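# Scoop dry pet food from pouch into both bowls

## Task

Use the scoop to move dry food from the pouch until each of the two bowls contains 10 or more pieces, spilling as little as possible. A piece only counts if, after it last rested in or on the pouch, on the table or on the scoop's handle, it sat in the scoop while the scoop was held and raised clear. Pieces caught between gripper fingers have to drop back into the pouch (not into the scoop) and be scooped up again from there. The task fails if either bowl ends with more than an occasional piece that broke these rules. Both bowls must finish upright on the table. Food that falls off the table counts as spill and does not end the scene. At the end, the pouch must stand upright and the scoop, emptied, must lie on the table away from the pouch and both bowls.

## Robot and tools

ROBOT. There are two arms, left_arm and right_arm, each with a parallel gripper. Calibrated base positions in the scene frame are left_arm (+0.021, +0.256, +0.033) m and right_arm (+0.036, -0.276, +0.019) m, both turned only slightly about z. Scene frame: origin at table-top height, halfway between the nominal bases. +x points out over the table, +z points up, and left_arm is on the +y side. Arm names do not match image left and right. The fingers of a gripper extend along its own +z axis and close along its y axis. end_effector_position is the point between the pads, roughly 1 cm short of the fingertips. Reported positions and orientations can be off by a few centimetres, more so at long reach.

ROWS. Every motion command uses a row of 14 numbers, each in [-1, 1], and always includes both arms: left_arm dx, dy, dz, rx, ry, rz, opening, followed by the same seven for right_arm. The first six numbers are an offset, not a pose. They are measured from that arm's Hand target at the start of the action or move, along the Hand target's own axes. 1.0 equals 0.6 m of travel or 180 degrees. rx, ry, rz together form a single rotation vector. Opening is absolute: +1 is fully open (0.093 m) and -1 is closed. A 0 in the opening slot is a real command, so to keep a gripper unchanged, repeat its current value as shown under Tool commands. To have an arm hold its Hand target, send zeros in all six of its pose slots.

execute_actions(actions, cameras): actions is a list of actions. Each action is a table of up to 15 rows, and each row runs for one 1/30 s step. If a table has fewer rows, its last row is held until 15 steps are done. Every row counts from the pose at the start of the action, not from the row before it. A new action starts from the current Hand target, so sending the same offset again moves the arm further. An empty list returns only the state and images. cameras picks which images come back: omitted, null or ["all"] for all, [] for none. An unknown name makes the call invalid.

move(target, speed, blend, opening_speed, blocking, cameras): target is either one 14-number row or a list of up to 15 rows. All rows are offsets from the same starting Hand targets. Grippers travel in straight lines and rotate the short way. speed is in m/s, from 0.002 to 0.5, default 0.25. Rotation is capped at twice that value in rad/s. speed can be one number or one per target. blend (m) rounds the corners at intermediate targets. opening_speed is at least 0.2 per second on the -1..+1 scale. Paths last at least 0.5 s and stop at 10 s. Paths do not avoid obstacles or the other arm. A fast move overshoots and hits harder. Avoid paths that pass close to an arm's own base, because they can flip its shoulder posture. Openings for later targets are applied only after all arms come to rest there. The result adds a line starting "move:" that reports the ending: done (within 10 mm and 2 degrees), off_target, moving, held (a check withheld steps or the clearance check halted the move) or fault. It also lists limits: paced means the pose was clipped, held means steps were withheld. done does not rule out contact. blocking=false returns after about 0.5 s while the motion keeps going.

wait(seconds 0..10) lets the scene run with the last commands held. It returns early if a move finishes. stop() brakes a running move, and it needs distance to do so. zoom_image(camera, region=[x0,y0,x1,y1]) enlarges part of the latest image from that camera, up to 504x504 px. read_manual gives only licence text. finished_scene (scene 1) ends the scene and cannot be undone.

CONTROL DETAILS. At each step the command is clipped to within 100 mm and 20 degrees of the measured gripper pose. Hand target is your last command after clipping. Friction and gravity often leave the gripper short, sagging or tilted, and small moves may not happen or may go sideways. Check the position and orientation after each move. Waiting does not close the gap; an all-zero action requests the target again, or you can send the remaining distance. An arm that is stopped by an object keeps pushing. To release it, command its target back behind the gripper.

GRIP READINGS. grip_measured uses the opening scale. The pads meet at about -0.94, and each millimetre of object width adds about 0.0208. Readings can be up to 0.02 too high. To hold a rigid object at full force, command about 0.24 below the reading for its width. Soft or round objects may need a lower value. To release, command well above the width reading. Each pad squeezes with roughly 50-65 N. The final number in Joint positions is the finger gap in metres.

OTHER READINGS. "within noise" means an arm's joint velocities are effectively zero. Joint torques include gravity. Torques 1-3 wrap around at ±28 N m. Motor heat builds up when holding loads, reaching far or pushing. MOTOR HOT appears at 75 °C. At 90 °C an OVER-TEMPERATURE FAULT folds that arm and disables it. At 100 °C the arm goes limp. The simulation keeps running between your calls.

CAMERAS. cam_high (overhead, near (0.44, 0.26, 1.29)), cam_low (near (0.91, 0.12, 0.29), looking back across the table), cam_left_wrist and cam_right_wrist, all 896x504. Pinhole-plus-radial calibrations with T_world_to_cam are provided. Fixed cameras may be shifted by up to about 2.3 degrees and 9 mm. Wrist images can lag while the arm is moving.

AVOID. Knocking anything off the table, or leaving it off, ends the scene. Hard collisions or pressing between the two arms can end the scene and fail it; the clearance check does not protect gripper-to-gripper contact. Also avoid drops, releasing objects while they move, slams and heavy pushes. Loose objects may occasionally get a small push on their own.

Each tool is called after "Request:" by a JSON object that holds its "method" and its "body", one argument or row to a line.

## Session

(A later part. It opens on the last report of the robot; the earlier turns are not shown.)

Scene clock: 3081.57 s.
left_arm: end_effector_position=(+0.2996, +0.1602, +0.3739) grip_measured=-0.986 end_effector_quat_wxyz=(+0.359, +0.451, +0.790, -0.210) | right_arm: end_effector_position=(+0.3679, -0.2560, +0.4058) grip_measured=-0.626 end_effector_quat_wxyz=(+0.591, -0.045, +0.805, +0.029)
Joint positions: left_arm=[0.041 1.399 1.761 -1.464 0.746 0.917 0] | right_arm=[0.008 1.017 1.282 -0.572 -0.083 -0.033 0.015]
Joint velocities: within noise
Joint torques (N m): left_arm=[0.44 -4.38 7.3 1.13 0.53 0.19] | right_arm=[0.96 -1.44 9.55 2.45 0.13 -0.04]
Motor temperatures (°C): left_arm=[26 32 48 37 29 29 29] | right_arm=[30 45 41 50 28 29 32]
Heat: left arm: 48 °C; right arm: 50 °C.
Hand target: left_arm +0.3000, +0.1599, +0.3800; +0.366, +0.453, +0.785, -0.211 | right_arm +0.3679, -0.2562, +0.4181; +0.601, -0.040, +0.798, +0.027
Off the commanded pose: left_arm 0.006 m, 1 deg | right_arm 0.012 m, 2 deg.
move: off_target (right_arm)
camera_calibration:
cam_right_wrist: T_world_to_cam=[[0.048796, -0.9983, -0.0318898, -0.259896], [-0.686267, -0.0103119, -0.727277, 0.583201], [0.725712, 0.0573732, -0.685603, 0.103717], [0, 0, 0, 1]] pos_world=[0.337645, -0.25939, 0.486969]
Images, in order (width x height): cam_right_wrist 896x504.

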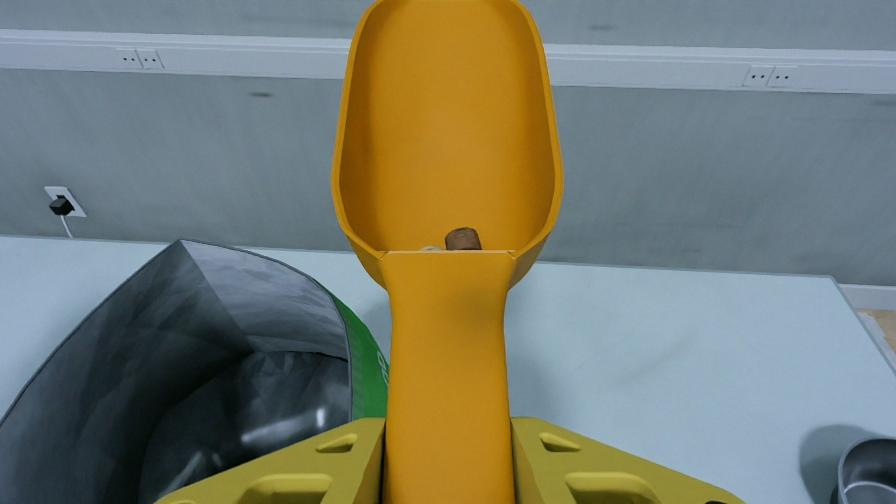

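Request:
{"method": "move", "body": {
  "target": [0,0,0,0,0,0,-1,0.0323,0.132,-0.1167,-0.0716,0.1326,-0.0381,-1],
  "speed": 0.15,
  "cameras": []
}}

Request:
{"method": "move", "body": {
  "target": [
    [0,0,0,0,0,0,-1,0.019,0,0.016,0,0.0556,0,-1],
    [0,0,0,0,0,0,-1,0.0794,0,0.1337,0,0.1222,0,-1],
    [0,0,0,0,0,0,-1,0.0803,0,0.2103,0,0.1778,0,-1]
  ],
  "blend": 0.02,
  "speed": 0.12,
  "cameras": ["cam_high","cam_right_wrist"]
}}

Scene clock: 3091.30 s.
left_arm: end_effector_position=(+0.2996, +0.1602, +0.3739) grip_measured=-0.986 end_effector_quat_wxyz=(+0.359, +0.451, +0.790, -0.210) | right_arm: end_effector_position=(+0.2873, -0.1840, +0.4111) grip_measured=-0.626 end_effector_quat_wxyz=(+0.407, -0.163, +0.896, +0.073)
Joint positions: left_arm=[0.041 1.399 1.761 -1.464 0.746 0.917 0] | right_arm=[0.333 1.194 1.825 -1.35 -0.012 -0.012 0.015]
Joint velocities: within noise
Joint torques (N m): left_arm=[0.43 -4.37 7.31 1.13 0.53 0.19] | right_arm=[1.02 -1.24 7.57 2.05 0.11 -0.02]
Motor temperatures (°C): left_arm=[26 32 48 37 29 29 29] | right_arm=[30 43 42 51 28 29 32]
Heat: left arm: 48 °C; right arm: 51 °C.
Hand target: left_arm +0.3000, +0.1599, +0.3800; +0.366, +0.453, +0.785, -0.211 | right_arm +0.2879, -0.1844, +0.4185; +0.416, -0.159, +0.893, +0.071
Off the commanded pose: left_arm 0.006 m, 1 deg | right_arm 0.007 m, 1 deg.
move: done
No camera images: "cameras" was empty.

Scene clock: 3094.10 s.
left_arm: end_effector_position=(+0.2996, +0.1602, +0.3739) grip_measured=-0.986 end_effector_quat_wxyz=(+0.359, +0.451, +0.790, -0.210) | right_arm: end_effector_position=(+0.3477, -0.1629, +0.2938) grip_measured=-0.626 end_effector_quat_wxyz=(+0.154, -0.174, +0.972, +0.031)
Joint positions: left_arm=[0.041 1.399 1.761 -1.464 0.746 0.917 0] | right_arm=[0.333 1.646 1.941 -1.552 -0.01 -0.01 0.015]
Joint velocities: within noise
Joint torques (N m): left_arm=[0.43 -4.38 7.31 1.13 0.53 0.19] | right_arm=[0.92 -5.34 8.35 1.03 0.13 -0.05]
Motor temperatures (°C): left_arm=[26 32 48 37 29 29 29] | right_arm=[30 43 42 50 28 29 32]
Heat: left arm: 48 °C; right arm: 50 °C.
Hand target: left_arm +0.3000, +0.1599, +0.3800; +0.366, +0.453, +0.785, -0.211 | right_arm +0.3496, -0.1626, +0.3003; +0.153, -0.172, +0.973, +0.024
Off the commanded pose: left_arm 0.006 m, 1 deg | right_arm 0.007 m, 1 deg.
joint sent to its limit (right arm) — joint 4 (wrist pitch), lower limit. The joint targets still meet the commanded pose.
move: done
camera_calibration:
cam_right_wrist: T_world_to_cam=[[0.286247, -0.957978, 0.0184618, -0.26032], [-0.9502, -0.281339, 0.134049, 0.283414], [-0.123222, -0.0559134, -0.990803, 0.402622], [0, 0, 0, 1]] pos_world=[0.393427, -0.147133, 0.365734]
Images, in order (width x height): cam_high 896x504, cam_right_wrist 896x504.

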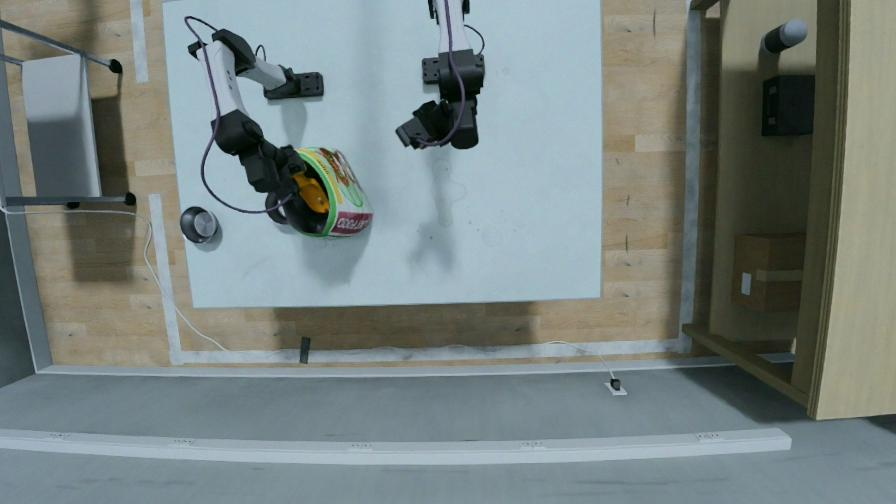

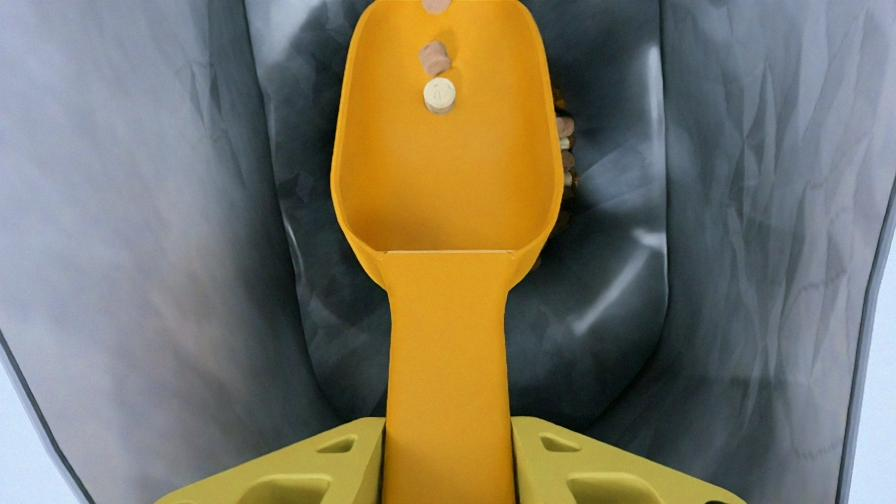

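Request:
{"method": "move", "body": {
  "target": [0,0,0,0,0,0,-1,0.0576,0,0.0549,0,0.0722,0,-1],
  "speed": 0.1,
  "cameras": ["cam_right_wrist"]
}}

Scene clock: 3125.17 s.
left_arm: end_effector_position=(+0.2996, +0.1602, +0.3739) grip_measured=-0.986 end_effector_quat_wxyz=(+0.359, +0.451, +0.790, -0.210) | right_arm: end_effector_position=(+0.3404, -0.1672, +0.2636) grip_measured=-0.626 end_effector_quat_wxyz=(+0.111, -0.173, +0.978, +0.019)
Joint positions: left_arm=[0.041 1.399 1.761 -1.464 0.746 0.917 0] | right_arm=[0.333 1.644 1.83 -1.531 -0.001 -0.009 0.015]
Joint velocities: within noise
Joint torques (N m): left_arm=[0.46 -4.37 7.31 1.12 0.53 0.18] | right_arm=[0.88 -6.78 3.43 0.67 0.06 -0.05]
Motor temperatures (°C): left_arm=[26 32 48 37 29 29 29] | right_arm=[30 41 42 45 28 29 33]
Heat: left arm: 48 °C; right arm: 45 °C.
Hand target: left_arm +0.3000, +0.1599, +0.3800; +0.366, +0.453, +0.785, -0.211 | right_arm +0.3282, -0.1706, +0.2583; +0.042, -0.174, +0.984, +0.005
Off the commanded pose: left_arm 0.006 m, 1 deg | right_arm 0.014 m, 8 deg.
joint sent to its limit (right arm) — joint 4 (wrist pitch), lower limit. The joint targets are off in orientation, not in position.
move: off_target (right_arm)
camera_calibration:
cam_right_wrist: T_world_to_cam=[[0.28415, -0.958265, 0.031419, -0.264479], [-0.937084, -0.270639, 0.220517, 0.253867], [-0.20281, -0.092102, -0.974877, 0.388433], [0, 0, 0, 1]] pos_world=[0.391825, -0.148959, 0.331002]
Images, in order (width x height): cam_right_wrist 896x504.

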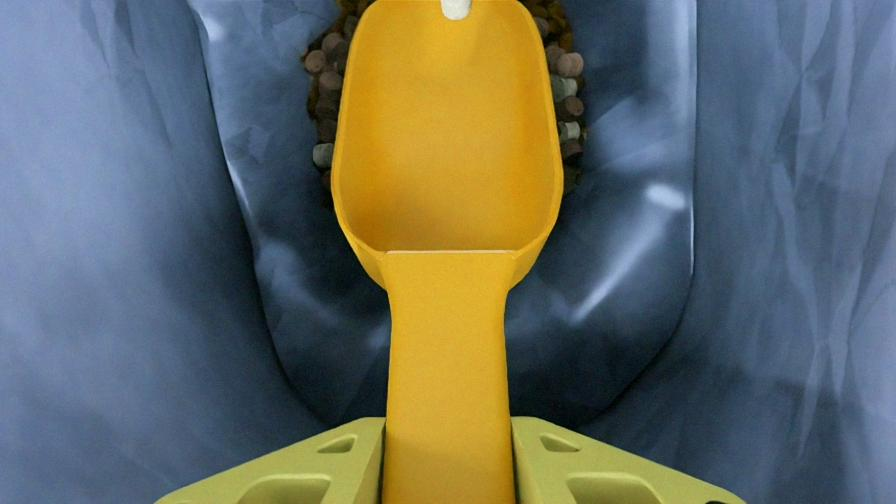

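Request:
{"method": "move", "body": {
  "target": [0,0,0,0,0,0,-1,-0.0068,0,0.0508,0,-0.028,0,-1],
  "speed": 0.06,
  "cameras": ["cam_right_wrist"]
}}

Scene clock: 3133.37 s.
left_arm: end_effector_position=(+0.2996, +0.1602, +0.3739) grip_measured=-0.986 end_effector_quat_wxyz=(+0.359, +0.451, +0.790, -0.210) | right_arm: end_effector_position=(+0.3473, -0.1647, +0.2337) grip_measured=-0.626 end_effector_quat_wxyz=(+0.108, -0.173, +0.979, +0.019)
Joint positions: left_arm=[0.041 1.399 1.761 -1.464 0.746 0.917 0] | right_arm=[0.333 1.635 1.695 -1.411 -0.001 -0.008 0.015]
Joint velocities: within noise
Joint torques (N m): left_arm=[0.44 -4.37 7.32 1.13 0.53 0.19] | right_arm=[0.83 -6.84 4 0.61 0.05 -0.07]
Motor temperatures (°C): left_arm=[26 32 48 37 29 29 29] | right_arm=[30 41 42 44 28 29 33]
Heat: left arm: 48 °C; right arm: 44 °C.
Hand target: left_arm +0.3000, +0.1599, +0.3800; +0.366, +0.453, +0.785, -0.211 | right_arm +0.3344, -0.1685, +0.2283; +0.085, -0.174, +0.981, +0.012
Off the commanded pose: left_arm 0.006 m, 1 deg | right_arm 0.014 m, 3 deg.
move: off_target (right_arm)
camera_calibration:
cam_right_wrist: T_world_to_cam=[[0.28362, -0.958417, 0.031579, -0.263024], [-0.935987, -0.26952, 0.226466, 0.266039], [-0.208537, -0.0937875, -0.973507, 0.362304], [0, 0, 0, 1]] pos_world=[0.399162, -0.146404, 0.300763]
Images, in order (width x height): cam_right_wrist 896x504.

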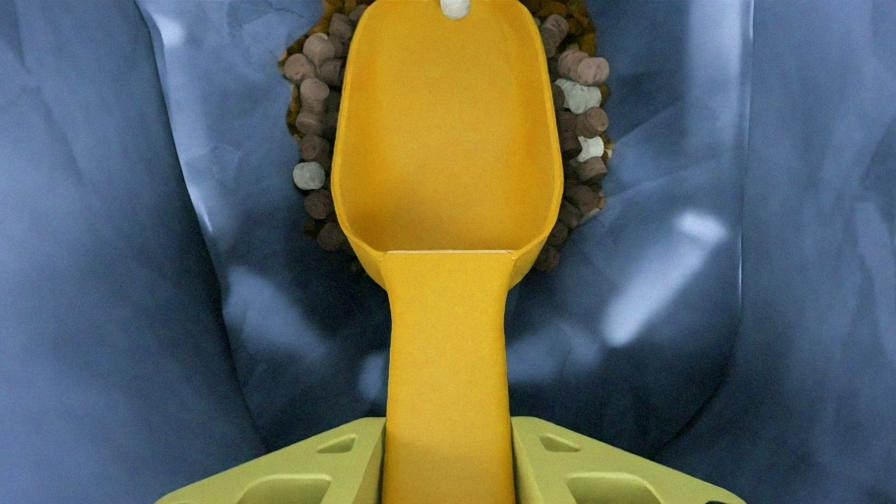

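Request:
{"method": "move", "body": {
  "target": [
    [0,0,0,0,0,0,-1,-0.0025,0,0.0242,0,0,0,-1],
    [0,0,0,0,0,0,-1,-0.0388,0,0.039,0,-0.0333,0,-1],
    [0,0,0,0,0,0,-1,-0.0581,0,0.0543,0,-0.0556,0,-1]
  ],
  "speed": 0.04,
  "blend": 0.005,
  "cameras": ["cam_right_wrist"]
}}

Scene clock: 3153.40 s.
left_arm: end_effector_position=(+0.2996, +0.1602, +0.3739) grip_measured=-0.986 end_effector_quat_wxyz=(+0.359, +0.451, +0.790, -0.210) | right_arm: end_effector_position=(+0.3421, -0.1662, +0.2182) grip_measured=-0.626 end_effector_quat_wxyz=(+0.136, -0.173, +0.975, +0.023)
Joint positions: left_arm=[0.041 1.399 1.761 -1.464 0.746 0.917 0] | right_arm=[0.335 1.543 1.524 -1.274 0 -0.007 0.015]
Joint velocities: within noise
Joint torques (N m): left_arm=[0.43 -4.37 7.31 1.12 0.53 0.19] | right_arm=[0.65 -2.59 2.71 2.5 0.03 -0.08]
Motor temperatures (°C): left_arm=[26 32 48 37 29 29 29] | right_arm=[30 41 41 43 28 29 33]
Heat: left arm: 48 °C; right arm: 43 °C.
Hand target: left_arm +0.3000, +0.1599, +0.3800; +0.366, +0.453, +0.785, -0.211 | right_arm +0.3721, -0.1549, +0.2022; +0.171, -0.172, +0.970, +0.028
Off the commanded pose: left_arm 0.006 m, 1 deg | right_arm 0.036 m, 4 deg.
move: off_target (right_arm)
camera_calibration:
cam_right_wrist: T_world_to_cam=[[0.282556, -0.958814, 0.0289579, -0.261589], [-0.946561, -0.273796, 0.170464, 0.279381], [-0.155515, -0.075576, -0.984938, 0.33329], [0, 0, 0, 1]] pos_world=[0.390196, -0.149133, 0.288221]
Images, in order (width x height): cam_right_wrist 896x504.

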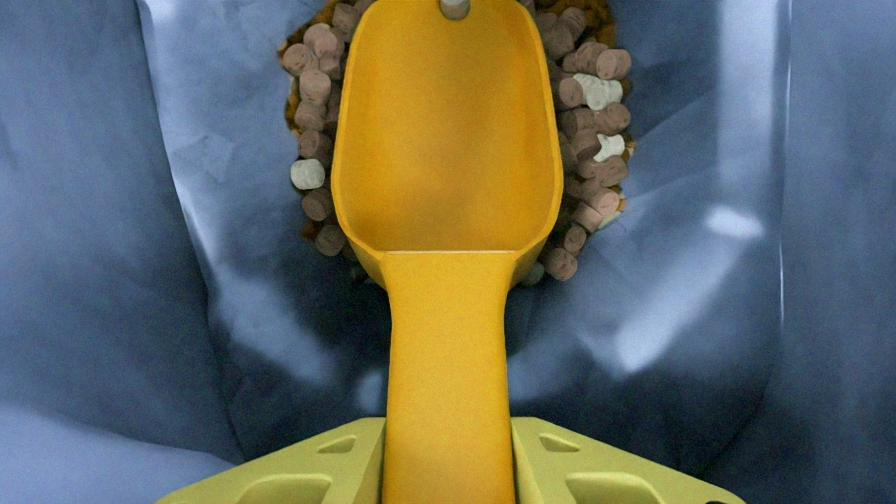

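Request:
{"method": "move", "body": {
  "target": [0,0,0,0,0,0,-1,0.009,0,-0.0387,0,0,0,-1],
  "speed": 0.05,
  "cameras": ["cam_right_wrist"]
}}

Scene clock: 3162.07 s.
left_arm: end_effector_position=(+0.2996, +0.1602, +0.3739) grip_measured=-0.986 end_effector_quat_wxyz=(+0.359, +0.451, +0.790, -0.210) | right_arm: end_effector_position=(+0.3419, -0.1662, +0.2195) grip_measured=-0.626 end_effector_quat_wxyz=(+0.138, -0.173, +0.975, +0.023)
Joint positions: left_arm=[0.041 1.399 1.761 -1.464 0.746 0.917 0] | right_arm=[0.335 1.541 1.526 -1.275 0 -0.007 0.015]
Joint velocities: within noise
Joint torques (N m): left_arm=[0.43 -4.38 7.34 1.12 0.54 0.19] | right_arm=[0.65 -4.72 6.63 1.81 0.04 -0.08]
Motor temperatures (°C): left_arm=[26 32 48 37 29 29 29] | right_arm=[30 40 40 45 28 29 33]
Heat: left arm: 48 °C; right arm: 45 °C.
Hand target: left_arm +0.3000, +0.1599, +0.3800; +0.366, +0.453, +0.785, -0.211 | right_arm +0.3598, -0.1592, +0.2222; +0.171, -0.172, +0.970, +0.028
Off the commanded pose: left_arm 0.006 m, 1 deg | right_arm 0.019 m, 4 deg.
move: off_target (right_arm)
camera_calibration:
cam_right_wrist: T_world_to_cam=[[0.282462, -0.958847, 0.0287629, -0.261568], [-0.947106, -0.273992, 0.167087, 0.279892], [-0.15233, -0.0744372, -0.985523, 0.333806], [0, 0, 0, 1]] pos_world=[0.389819, -0.149268, 0.289731]
Images, in order (width x height): cam_right_wrist 896x504.

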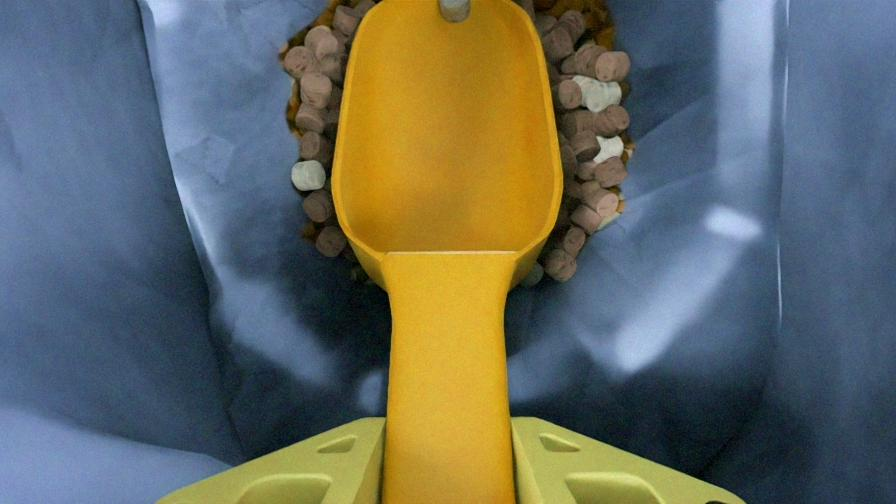

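Request:
{"method": "move", "body": {
  "target": [0,0,0,0,0,0,-1,-0.0057,0,-0.0157,0,-0.0167,0,-1],
  "speed": 0.05,
  "cameras": ["cam_right_wrist"]
}}

Scene clock: 3166.57 s.
left_arm: end_effector_position=(+0.2996, +0.1602, +0.3739) grip_measured=-0.986 end_effector_quat_wxyz=(+0.359, +0.451, +0.790, -0.210) | right_arm: end_effector_position=(+0.3439, -0.1655, +0.2254) grip_measured=-0.626 end_effector_quat_wxyz=(+0.153, -0.172, +0.973, +0.026)
Joint positions: left_arm=[0.041 1.399 1.761 -1.464 0.746 0.917 0] | right_arm=[0.335 1.525 1.526 -1.26 0 -0.007 0.015]
Joint velocities: within noise
Joint torques (N m): left_arm=[0.43 -4.36 7.31 1.12 0.53 0.19] | right_arm=[0.69 -6.34 5.49 1.98 0.03 -0.08]
Motor temperatures (°C): left_arm=[26 32 49 37 29 29 29] | right_arm=[30 40 40 45 28 29 33]
Heat: left arm: 49 °C; right arm: 45 °C.
Hand target: left_arm +0.3000, +0.1599, +0.3800; +0.366, +0.453, +0.785, -0.211 | right_arm +0.3598, -0.1591, +0.2323; +0.196, -0.171, +0.965, +0.032
Off the commanded pose: left_arm 0.006 m, 1 deg | right_arm 0.018 m, 5 deg.
move: off_target (right_arm)
camera_calibration:
cam_right_wrist: T_world_to_cam=[[0.281651, -0.959137, 0.0269929, -0.260986], [-0.951525, -0.275571, 0.136605, 0.289132], [-0.123584, -0.0641593, -0.990258, 0.33283], [0, 0, 0, 1]] pos_world=[0.389756, -0.149291, 0.297135]
Images, in order (width x height): cam_right_wrist 896x504.

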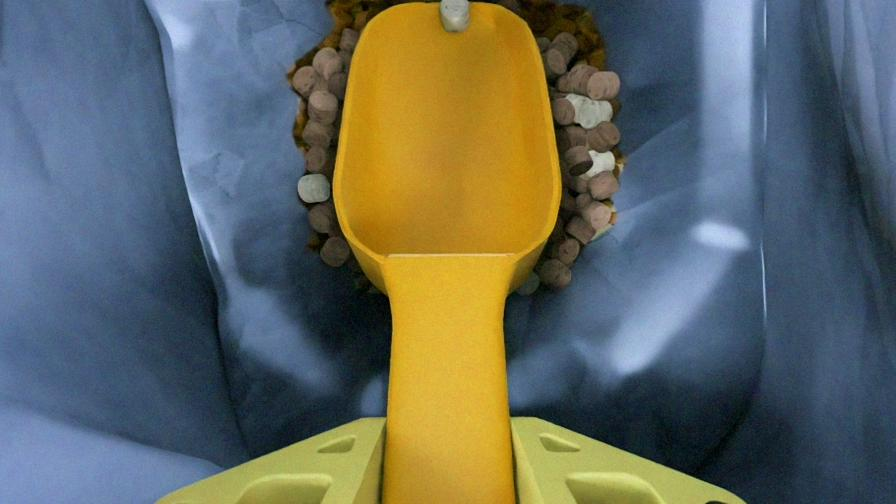

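Request:
{"method": "wait", "body": {
  "seconds": 0,
  "cameras": ["cam_left_wrist","cam_high"]
}}

Request:
{"method": "zoom_image", "body": {
  "camera": "cam_high",
  "region": [240, 130, 400, 250]
}}

Scene clock: 3177.23 s.
left_arm: end_effector_position=(+0.2996, +0.1602, +0.3739) grip_measured=-0.986 end_effector_quat_wxyz=(+0.359, +0.451, +0.790, -0.210) | right_arm: end_effector_position=(+0.3439, -0.1655, +0.2254) grip_measured=-0.626 end_effector_quat_wxyz=(+0.153, -0.172, +0.973, +0.026)
Joint positions: left_arm=[0.041 1.399 1.761 -1.464 0.746 0.917 0] | right_arm=[0.335 1.525 1.526 -1.26 0 -0.007 0.015]
Joint velocities: within noise
Joint torques (N m): left_arm=[0.44 -4.37 7.32 1.13 0.53 0.19] | right_arm=[0.69 -6.34 5.46 1.98 0.04 -0.09]
Motor temperatures (°C): left_arm=[26 32 49 37 29 29 29] | right_arm=[30 41 40 45 28 29 33]
Heat: left arm: 49 °C; right arm: 45 °C.
Hand target: left_arm +0.3000, +0.1599, +0.3800; +0.366, +0.453, +0.785, -0.211 | right_arm +0.3598, -0.1591, +0.2323; +0.196, -0.171, +0.965, +0.032
Tool commands: left_gripper/opening=-1.0 right_gripper/opening=-1.0
Off the commanded pose: left_arm 0.006 m, 1 deg | right_arm 0.018 m, 5 deg.
camera_calibration:
cam_left_wrist: T_world_to_cam=[[-0.853041, -0.5218, 0.00669885, 0.339172], [-0.478697, 0.777335, -0.408166, 0.210296], [0.207774, -0.351389, -0.912883, 0.418063], [0, 0, 0, 1]] pos_world=[0.303133, 0.160412, 0.465206]
Images, in order (width x height): cam_high 896x504, cam_left_wrist 896x504.

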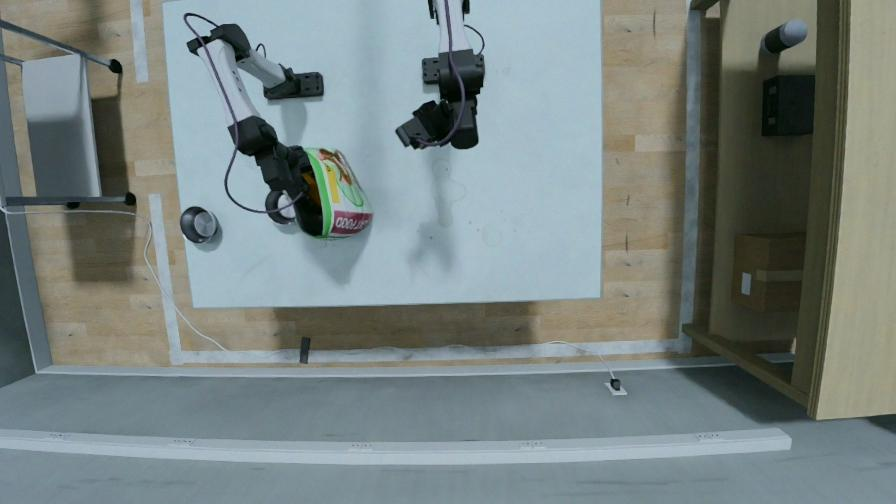

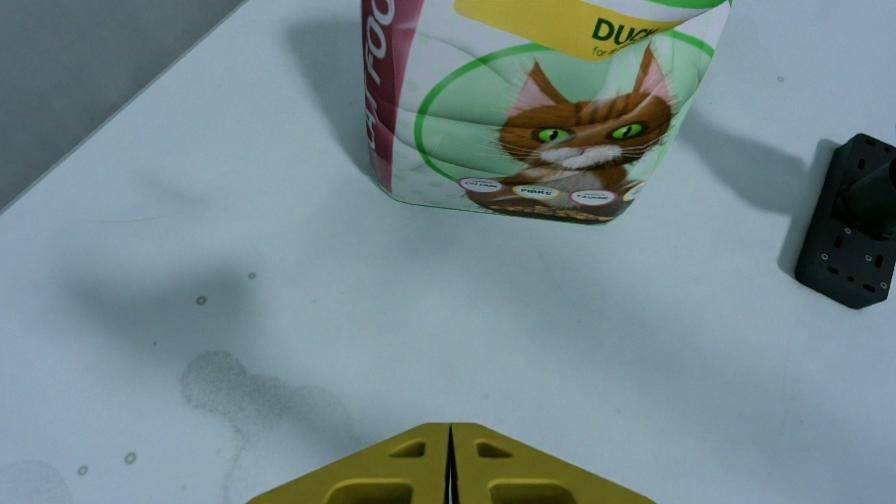

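Scaled by 3.150 from the camera's 896x504 image, which has a finer 1280x720 frame.

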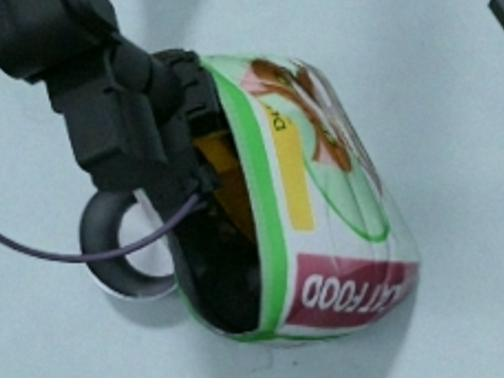

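Request:
{"method": "move", "body": {
  "target": [
    [0,0,0,0,0,0,-1,-0.0345,0,-0.0813,0,-0.05,0,-1],
    [0,0,0,0,0,0,-1,-0.0297,0,-0.2192,0,-0.0833,0,-1],
    [0,0,0,0,0,0,-1,-0.0227,0,-0.3308,0,-0.0944,0,-1],
    [0,0,0,0,0,0,-1,-0.0227,0.1333,-0.3308,0,-0.0944,0,-1]
  ],
  "speed": 0.12,
  "blend": 0.02,
  "cameras": ["cam_right_wrist"]
}}

Scene clock: 3201.47 s.
left_arm: end_effector_position=(+0.2996, +0.1602, +0.3739) grip_measured=-0.986 end_effector_quat_wxyz=(+0.359, +0.451, +0.790, -0.210) | right_arm: end_effector_position=(+0.2707, -0.1048, +0.4131) grip_measured=-0.626 end_effector_quat_wxyz=(+0.352, -0.172, +0.917, +0.072)
Joint positions: left_arm=[0.041 1.399 1.761 -1.464 0.746 0.917 0] | right_arm=[0.77 1.432 2.115 -1.558 0.259 0.314 0.015]
Joint velocities: within noise
Joint torques (N m): left_arm=[0.43 -4.38 7.32 1.13 0.53 0.19] | right_arm=[0.99 -2.77 6.93 1.81 0.32 -0.04]
Motor temperatures (°C): left_arm=[26 32 49 36 29 29 29] | right_arm=[30 41 40 45 28 29 33]
Heat: left arm: 49 °C; right arm: 45 °C.
Hand target: left_arm +0.3000, +0.1599, +0.3800; +0.366, +0.453, +0.785, -0.211 | right_arm +0.2713, -0.1053, +0.4199; +0.336, -0.164, +0.926, +0.057
Off the commanded pose: left_arm 0.006 m, 1 deg | right_arm 0.007 m, 3 deg.
joint sent to its limit (right arm) — joint 4 (wrist pitch), lower limit. The joint targets are off in orientation, not in position.
move: off_target (right_arm)
camera_calibration:
cam_right_wrist: T_world_to_cam=[[0.300036, -0.953819, -0.0144404, -0.174484], [-0.916914, -0.284185, -0.280192, 0.372426], [0.263149, 0.0973084, -0.959835, 0.413211], [0, 0, 0, 1]] pos_world=[0.285098, -0.100797, 0.498446]
Images, in order (width x height): cam_right_wrist 896x504.

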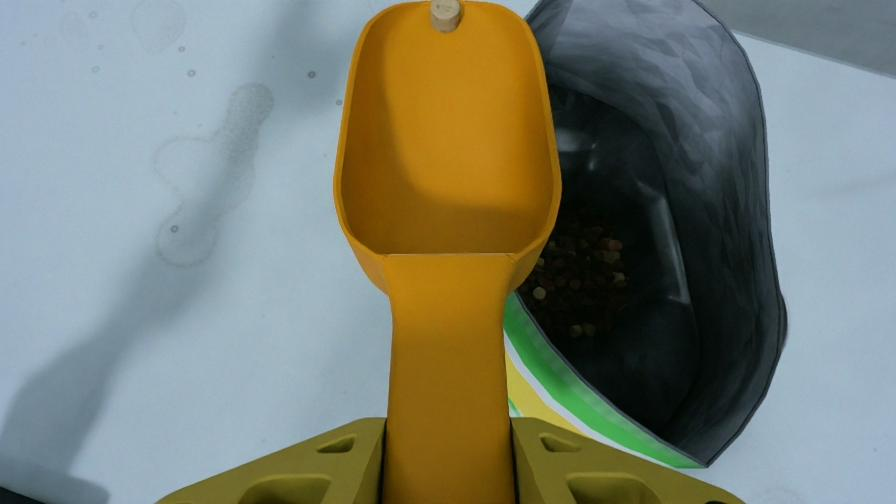

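Request:
{"method": "zoom_image", "body": {
  "camera": "cam_right_wrist",
  "region": [500, 60, 800, 400]
}}

Scaled by 1.482 from the camera's 896x504 image, which has a finer 1280x720 frame.

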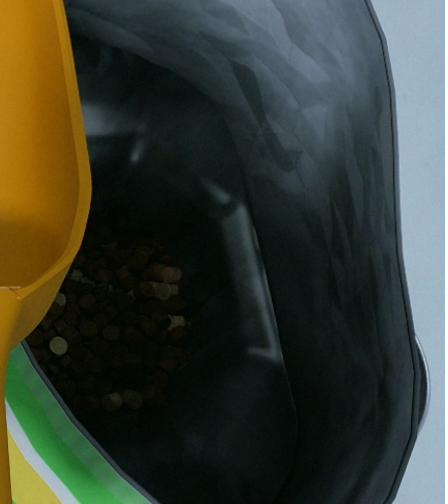

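Request:
{"method": "move", "body": {
  "target": [0,0,0,0,0,0,-1,-0.0488,-0.2912,0.0449,0.0709,-0.1878,0.0461,-1],
  "speed": 0.12,
  "cameras": ["cam_right_wrist"]
}}

Scene clock: 3267.97 s.
left_arm: end_effector_position=(+0.2996, +0.1602, +0.3739) grip_measured=-0.986 end_effector_quat_wxyz=(+0.359, +0.451, +0.790, -0.210) | right_arm: end_effector_position=(+0.3702, -0.2560, +0.4142) grip_measured=-0.626 end_effector_quat_wxyz=(+0.590, -0.032, +0.807, +0.022)
Joint positions: left_arm=[0.041 1.399 1.761 -1.464 0.746 0.917 0] | right_arm=[0.033 1.041 1.331 -0.599 -0.034 -0.013 0.015]
Joint velocities: within noise
Joint torques (N m): left_arm=[0.44 -4.37 7.34 1.12 0.53 0.19] | right_arm=[-0.28 -3.11 5.56 2.69 -0.15 -0.2]
Motor temperatures (°C): left_arm=[26 32 49 36 29 29 29] | right_arm=[30 36 41 46 28 29 33]
Heat: left arm: 49 °C; right arm: 46 °C.
Hand target: left_arm +0.3000, +0.1599, +0.3800; +0.366, +0.453, +0.785, -0.211 | right_arm +0.3684, -0.2559, +0.4190; +0.601, -0.037, +0.798, +0.024
Off the commanded pose: left_arm 0.006 m, 1 deg | right_arm 0.005 m, 2 deg.
move: done
camera_calibration:
cam_right_wrist: T_world_to_cam=[[0.0205199, -0.999132, -0.0362524, -0.247612], [-0.688304, 0.0121813, -0.72532, 0.596606], [0.725132, 0.0398362, -0.687456, 0.104243], [0, 0, 0, 1]] pos_world=[0.340137, -0.258817, 0.495417]
Images, in order (width x height): cam_right_wrist 896x504.

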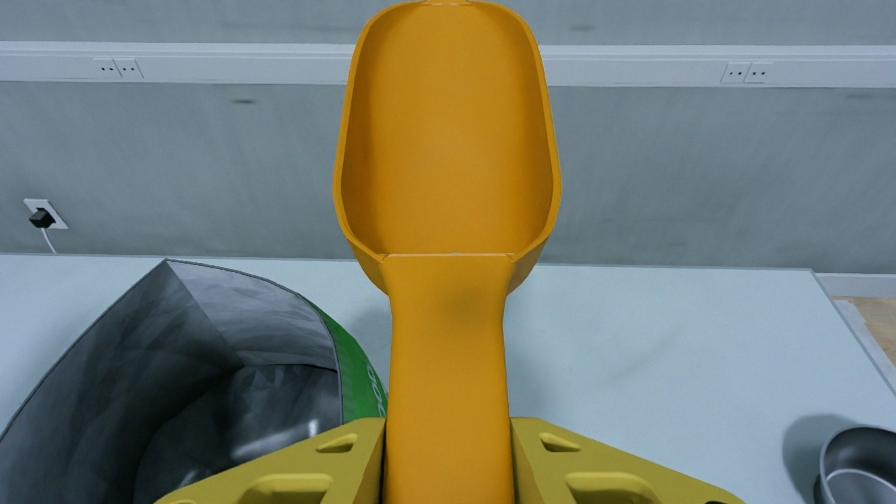

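Request:
{"method": "move", "body": {
  "target": [-0.2031,-0.0862,0.2419,0,0,0,-1,0,0,0,0,0,0,-1],
  "speed": 0.15,
  "cameras": ["cam_left_wrist"]
}}

Request:
{"method": "zoom_image", "body": {
  "camera": "cam_left_wrist",
  "region": [200, 0, 700, 500]
}}

Scene clock: 3280.40 s.
left_arm: end_effector_position=(+0.3456, -0.0287, +0.3712) grip_measured=-0.986 end_effector_quat_wxyz=(+0.352, +0.458, +0.788, -0.215) | right_arm: end_effector_position=(+0.3703, -0.2559, +0.4143) grip_measured=-0.626 end_effector_quat_wxyz=(+0.590, -0.032, +0.806, +0.022)
Joint positions: left_arm=[-0.606 1.666 1.945 -1.063 0.364 0.32 0] | right_arm=[0.033 1.041 1.331 -0.598 -0.035 -0.013 0.015]
Joint velocities: within noise
Joint torques (N m): left_arm=[-0.12 -7.82 8.2 1.9 -0.01 0.05] | right_arm=[-0.32 -3.08 5.55 2.69 -0.16 -0.19]
Motor temperatures (°C): left_arm=[26 32 49 37 29 29 29] | right_arm=[30 36 41 49 28 29 33]
Heat: left arm: 49 °C; right arm: 49 °C.
Hand target: left_arm +0.3501, -0.0301, +0.3798; +0.366, +0.453, +0.785, -0.211 | right_arm +0.3684, -0.2559, +0.4190; +0.601, -0.037, +0.798, +0.024
Off the commanded pose: left_arm 0.010 m, 2 deg | right_arm 0.005 m, 2 deg.
move: done
camera_calibration:
cam_left_wrist: T_world_to_cam=[[-0.862823, -0.505308, 0.0141579, 0.280954], [-0.467892, 0.787705, -0.400747, 0.37187], [0.191349, -0.352398, -0.916079, 0.346488], [0, 0, 0, 1]] pos_world=[0.350108, -0.028854, 0.462459]
Images, in order (width x height): cam_left_wrist 896x504.

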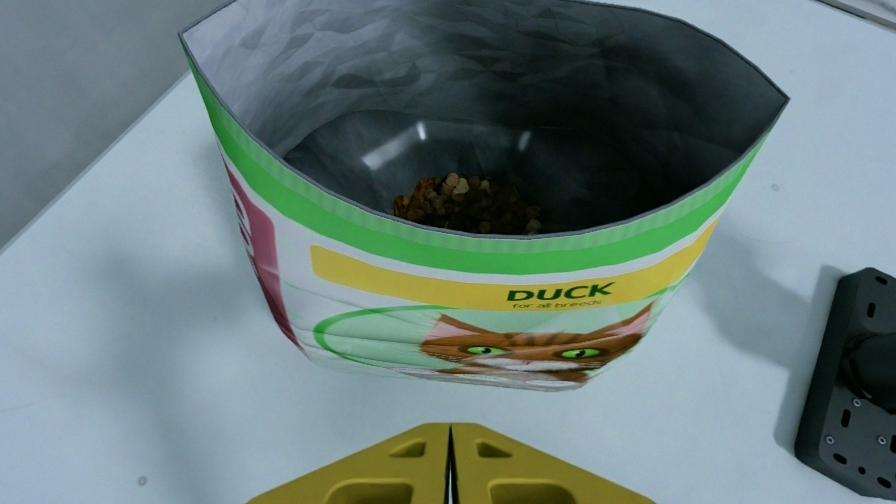

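Scaled by 1.008 from the camera's 896x504 image, which has a finer 1280x720 frame.

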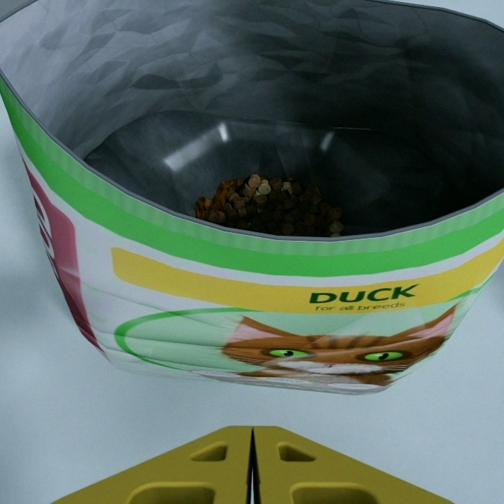

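Request:
{"method": "zoom_image", "body": {
  "camera": "cam_left_wrist",
  "region": [270, 90, 630, 290]
}}

Scaled by 1.400 from the camera's 896x504 image, which has a finer 1280x720 frame.

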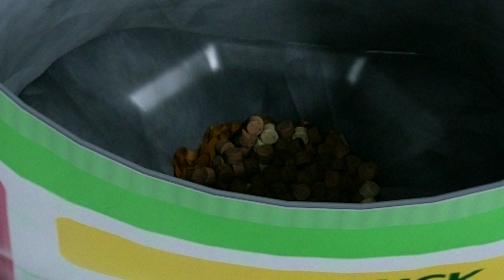

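Request:
{"method": "move", "body": {
  "target": [0,0,0,0,0,0,-1,0.0323,0.132,-0.1167,-0.0716,0.1326,-0.0381,-1],
  "speed": 0.15,
  "cameras": []
}}

Request:
{"method": "move", "body": {
  "target": [
    [0,0,0,0,0,0,-1,0.019,0,0.016,0,0.0556,0,-1],
    [0,0,0,0,0,0,-1,0.0794,0,0.1337,0,0.1222,0,-1],
    [0,0,0,0,0,0,-1,0.0803,0,0.2103,0,0.1778,0,-1]
  ],
  "blend": 0.02,
  "speed": 0.12,
  "cameras": ["cam_left_wrist","cam_right_wrist"]
}}

Scene clock: 3364.97 s.
left_arm: end_effector_position=(+0.3456, -0.0287, +0.3712) grip_measured=-0.986 end_effector_quat_wxyz=(+0.352, +0.457, +0.788, -0.215) | right_arm: end_effector_position=(+0.2886, -0.1829, +0.4119) grip_measured=-0.626 end_effector_quat_wxyz=(+0.407, -0.159, +0.896, +0.071)
Joint positions: left_arm=[-0.606 1.666 1.945 -1.063 0.364 0.319 0] | right_arm=[0.345 1.2 1.831 -1.349 0.004 0.002 0.015]
Joint velocities: within noise
Joint torques (N m): left_arm=[-0.12 -7.83 8.17 1.9 0 0.04] | right_arm=[0.99 -1.31 7.53 2.06 0.14 -0.02]
Motor temperatures (°C): left_arm=[26 35 53 43 28 29 29] | right_arm=[30 34 41 55 28 29 33]
Heat: left arm: 53 °C; right arm: 55 °C.
Hand target: left_arm +0.3501, -0.0301, +0.3798; +0.366, +0.453, +0.785, -0.211 | right_arm +0.2892, -0.1833, +0.4192; +0.416, -0.155, +0.893, +0.069
Off the commanded pose: left_arm 0.010 m, 2 deg | right_arm 0.007 m, 1 deg.
move: done
No camera images: "cameras" was empty.

Scene clock: 3367.87 s.
left_arm: end_effector_position=(+0.3457, -0.0286, +0.3712) grip_measured=-0.986 end_effector_quat_wxyz=(+0.352, +0.457, +0.788, -0.214) | right_arm: end_effector_position=(+0.3487, -0.1607, +0.2956) grip_measured=-0.626 end_effector_quat_wxyz=(+0.157, -0.172, +0.972, +0.026)
Joint positions: left_arm=[-0.606 1.666 1.945 -1.063 0.363 0.319 0] | right_arm=[0.345 1.65 1.953 -1.553 0.004 0.002 0.015]
Joint velocities: within noise
Joint torques (N m): left_arm=[-0.12 -7.8 8.18 1.9 0 0.05] | right_arm=[-0.02 -5.34 8.1 1.07 0.04 -0.08]
Motor temperatures (°C): left_arm=[26 35 53 44 28 29 29] | right_arm=[30 34 41 54 28 29 33]
Heat: left arm: 53 °C; right arm: 54 °C.
Hand target: left_arm +0.3501, -0.0301, +0.3798; +0.366, +0.453, +0.785, -0.211 | right_arm +0.3511, -0.1620, +0.3011; +0.154, -0.168, +0.973, +0.024
Off the commanded pose: left_arm 0.010 m, 2 deg | right_arm 0.006 m, 1 deg.
joint sent to its limit (right arm) — joint 4 (wrist pitch), lower limit. The joint targets still meet the commanded pose.
move: done
camera_calibration:
cam_left_wrist: T_world_to_cam=[[-0.862292, -0.506211, 0.0142471, 0.280833], [-0.468797, 0.787287, -0.40051, 0.372048], [0.191526, -0.352036, -0.916182, 0.346457], [0, 0, 0, 1]] pos_world=[0.35022, -0.0287827, 0.462425]
cam_right_wrist: T_world_to_cam=[[0.281835, -0.95908, 0.0270997, -0.259705], [-0.952529, -0.276297, 0.127865, 0.288188], [-0.115145, -0.0618501, -0.991421, 0.401001], [0, 0, 0, 1]] pos_world=[0.393874, -0.14465, 0.36775]
Images, in order (width x height): cam_left_wrist 896x504, cam_right_wrist 896x504.

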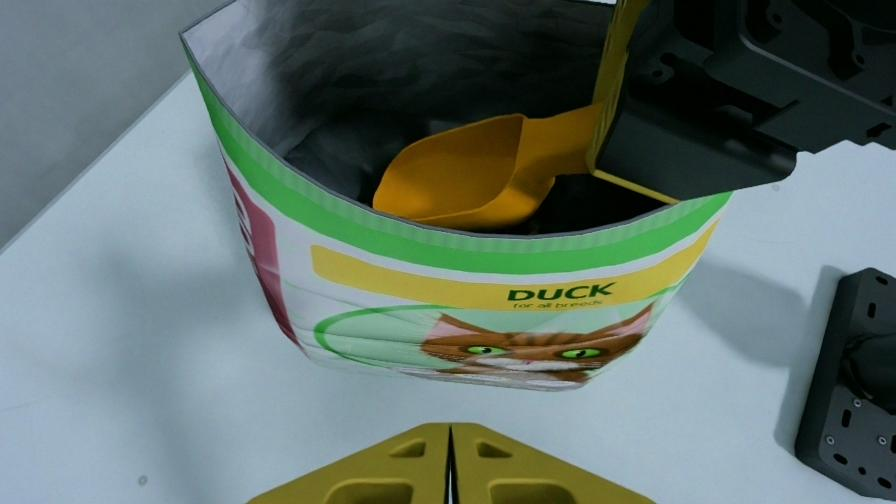

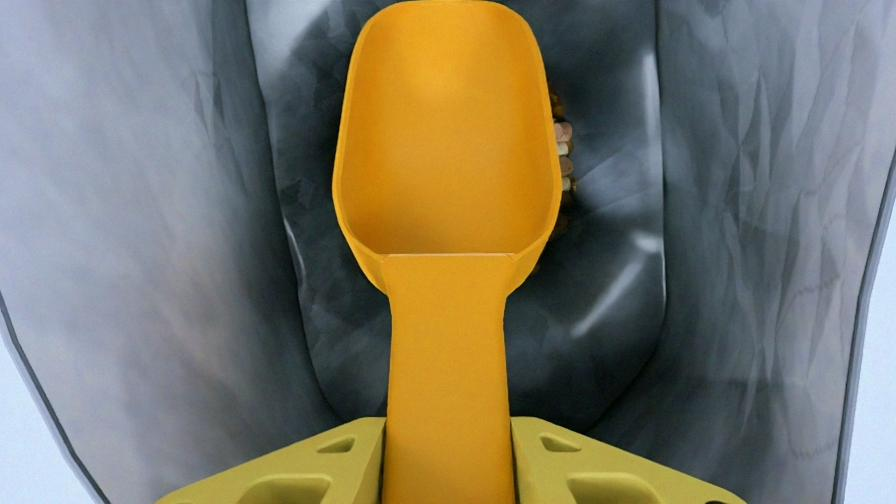

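Request:
{"method": "move", "body": {
  "target": [0,0,0,0,0,0,-1,0.0495,-0.0167,0.0715,0,0.0444,0,-1],
  "speed": 0.08,
  "cameras": ["cam_left_wrist"]
}}

Request:
{"method": "zoom_image", "body": {
  "camera": "cam_left_wrist",
  "region": [270, 60, 630, 290]
}}

Scene clock: 3376.17 s.
left_arm: end_effector_position=(+0.3457, -0.0286, +0.3712) grip_measured=-0.986 end_effector_quat_wxyz=(+0.352, +0.457, +0.788, -0.214) | right_arm: end_effector_position=(+0.3465, -0.1728, +0.2640) grip_measured=-0.626 end_effector_quat_wxyz=(+0.117, -0.167, +0.979, +0.016)
Joint positions: left_arm=[-0.606 1.666 1.945 -1.063 0.363 0.319 0] | right_arm=[0.313 1.65 1.836 -1.521 0.004 -0.017 0.015]
Joint velocities: within noise
Joint torques (N m): left_arm=[-0.12 -7.83 8.17 1.9 0 0.05] | right_arm=[-0.31 -4.81 3.78 0.73 -0.04 -0.2]
Motor temperatures (°C): left_arm=[26 35 53 44 28 29 29] | right_arm=[30 35 41 51 28 29 33]
Heat: left arm: 53 °C; right arm: 51 °C.
Hand target: left_arm +0.3501, -0.0301, +0.3798; +0.366, +0.453, +0.785, -0.211 | right_arm +0.3403, -0.1767, +0.2512; +0.086, -0.169, +0.982, +0.012
Off the commanded pose: left_arm 0.010 m, 2 deg | right_arm 0.015 m, 4 deg.
move: off_target (right_arm)
camera_calibration:
cam_left_wrist: T_world_to_cam=[[-0.862292, -0.506211, 0.0142471, 0.280833], [-0.468797, 0.787287, -0.40051, 0.372048], [0.191526, -0.352036, -0.916182, 0.346457], [0, 0, 0, 1]] pos_world=[0.35022, -0.0287827, 0.462425]
Images, in order (width x height): cam_left_wrist 896x504.

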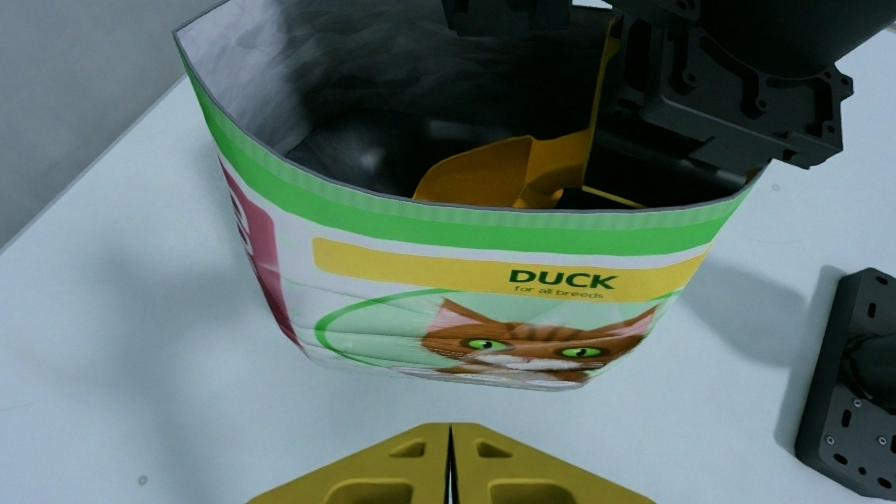

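Scaled by 1.400 from the camera's 896x504 image, which has a finer 1280x720 frame.

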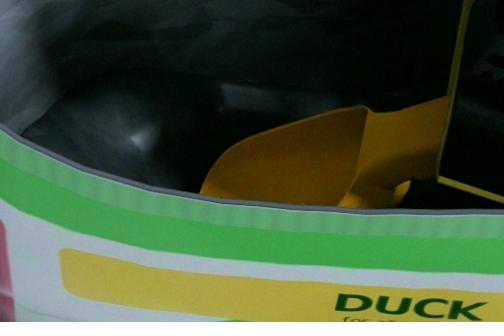

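Request:
{"method": "move", "body": {
  "target": [-0.058,-0.0292,0.0172,0,0,0,-1,0,0,0,0,0,0,-1],
  "speed": 0.08,
  "cameras": ["cam_left_wrist","cam_right_wrist"]
}}

Request:
{"method": "zoom_image", "body": {
  "camera": "cam_left_wrist",
  "region": [270, 60, 630, 290]
}}

Scene clock: 3389.03 s.
left_arm: end_effector_position=(+0.3482, -0.0648, +0.3973) grip_measured=-0.986 end_effector_quat_wxyz=(+0.363, +0.457, +0.783, -0.215) | right_arm: end_effector_position=(+0.3466, -0.1729, +0.2640) grip_measured=-0.626 end_effector_quat_wxyz=(+0.117, -0.167, +0.979, +0.016)
Joint positions: left_arm=[-0.692 1.803 2.208 -1.144 0.3 0.258 0] | right_arm=[0.313 1.65 1.836 -1.521 0.004 -0.017 0.015]
Joint velocities: within noise
Joint torques (N m): left_arm=[-0.23 -8.4 7.77 1.78 -0.02 0.04] | right_arm=[-0.32 -4.85 3.85 0.74 -0.03 -0.22]
Motor temperatures (°C): left_arm=[26 35 53 44 28 29 29] | right_arm=[30 35 41 48 28 29 33]
Heat: left arm: 53 °C; right arm: 48 °C.
Hand target: left_arm +0.3499, -0.0651, +0.3999; +0.366, +0.453, +0.785, -0.211 | right_arm +0.3403, -0.1768, +0.2512; +0.086, -0.169, +0.982, +0.012
Off the commanded pose: left_arm 0.003 m, 1 deg | right_arm 0.015 m, 4 deg.
move: off_target (right_arm)
camera_calibration:
cam_left_wrist: T_world_to_cam=[[-0.862438, -0.506158, 0.00226392, 0.269193], [-0.459851, 0.781651, -0.421378, 0.416956], [0.211514, -0.364453, -0.906882, 0.345723], [0, 0, 0, 1]] pos_world=[0.350774, -0.0636601, 0.488617]
cam_right_wrist: T_world_to_cam=[[0.271171, -0.961805, 0.0373782, -0.269467], [-0.943019, -0.257694, 0.210498, 0.264977], [-0.192826, -0.0923293, -0.976879, 0.38652], [0, 0, 0, 1]] pos_world=[0.397481, -0.155204, 0.331878]
Images, in order (width x height): cam_left_wrist 896x504, cam_right_wrist 896x504.

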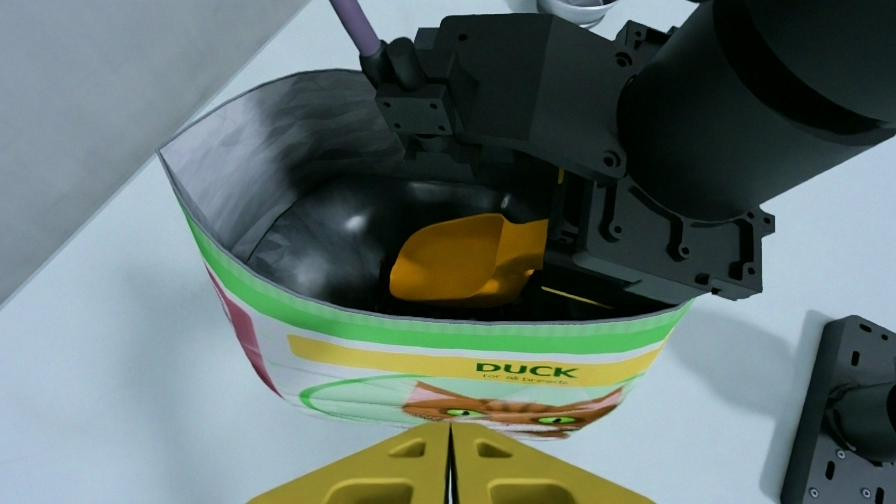

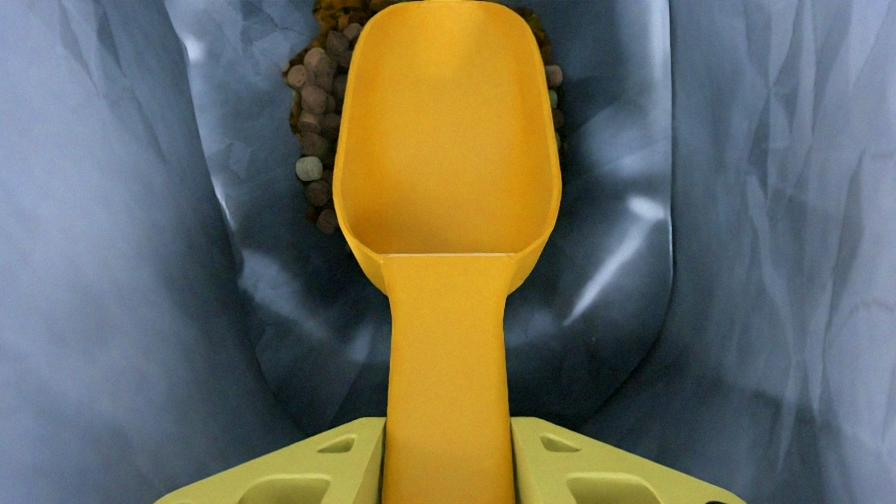

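Scaled by 1.400 from the camera's 896x504 image, which has a finer 1280x720 frame.

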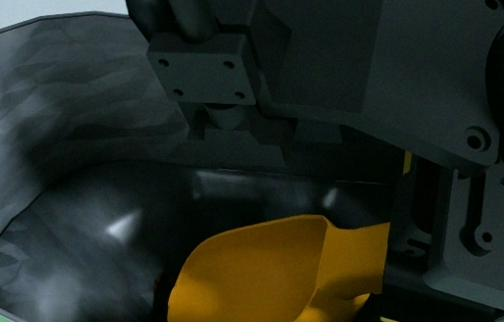

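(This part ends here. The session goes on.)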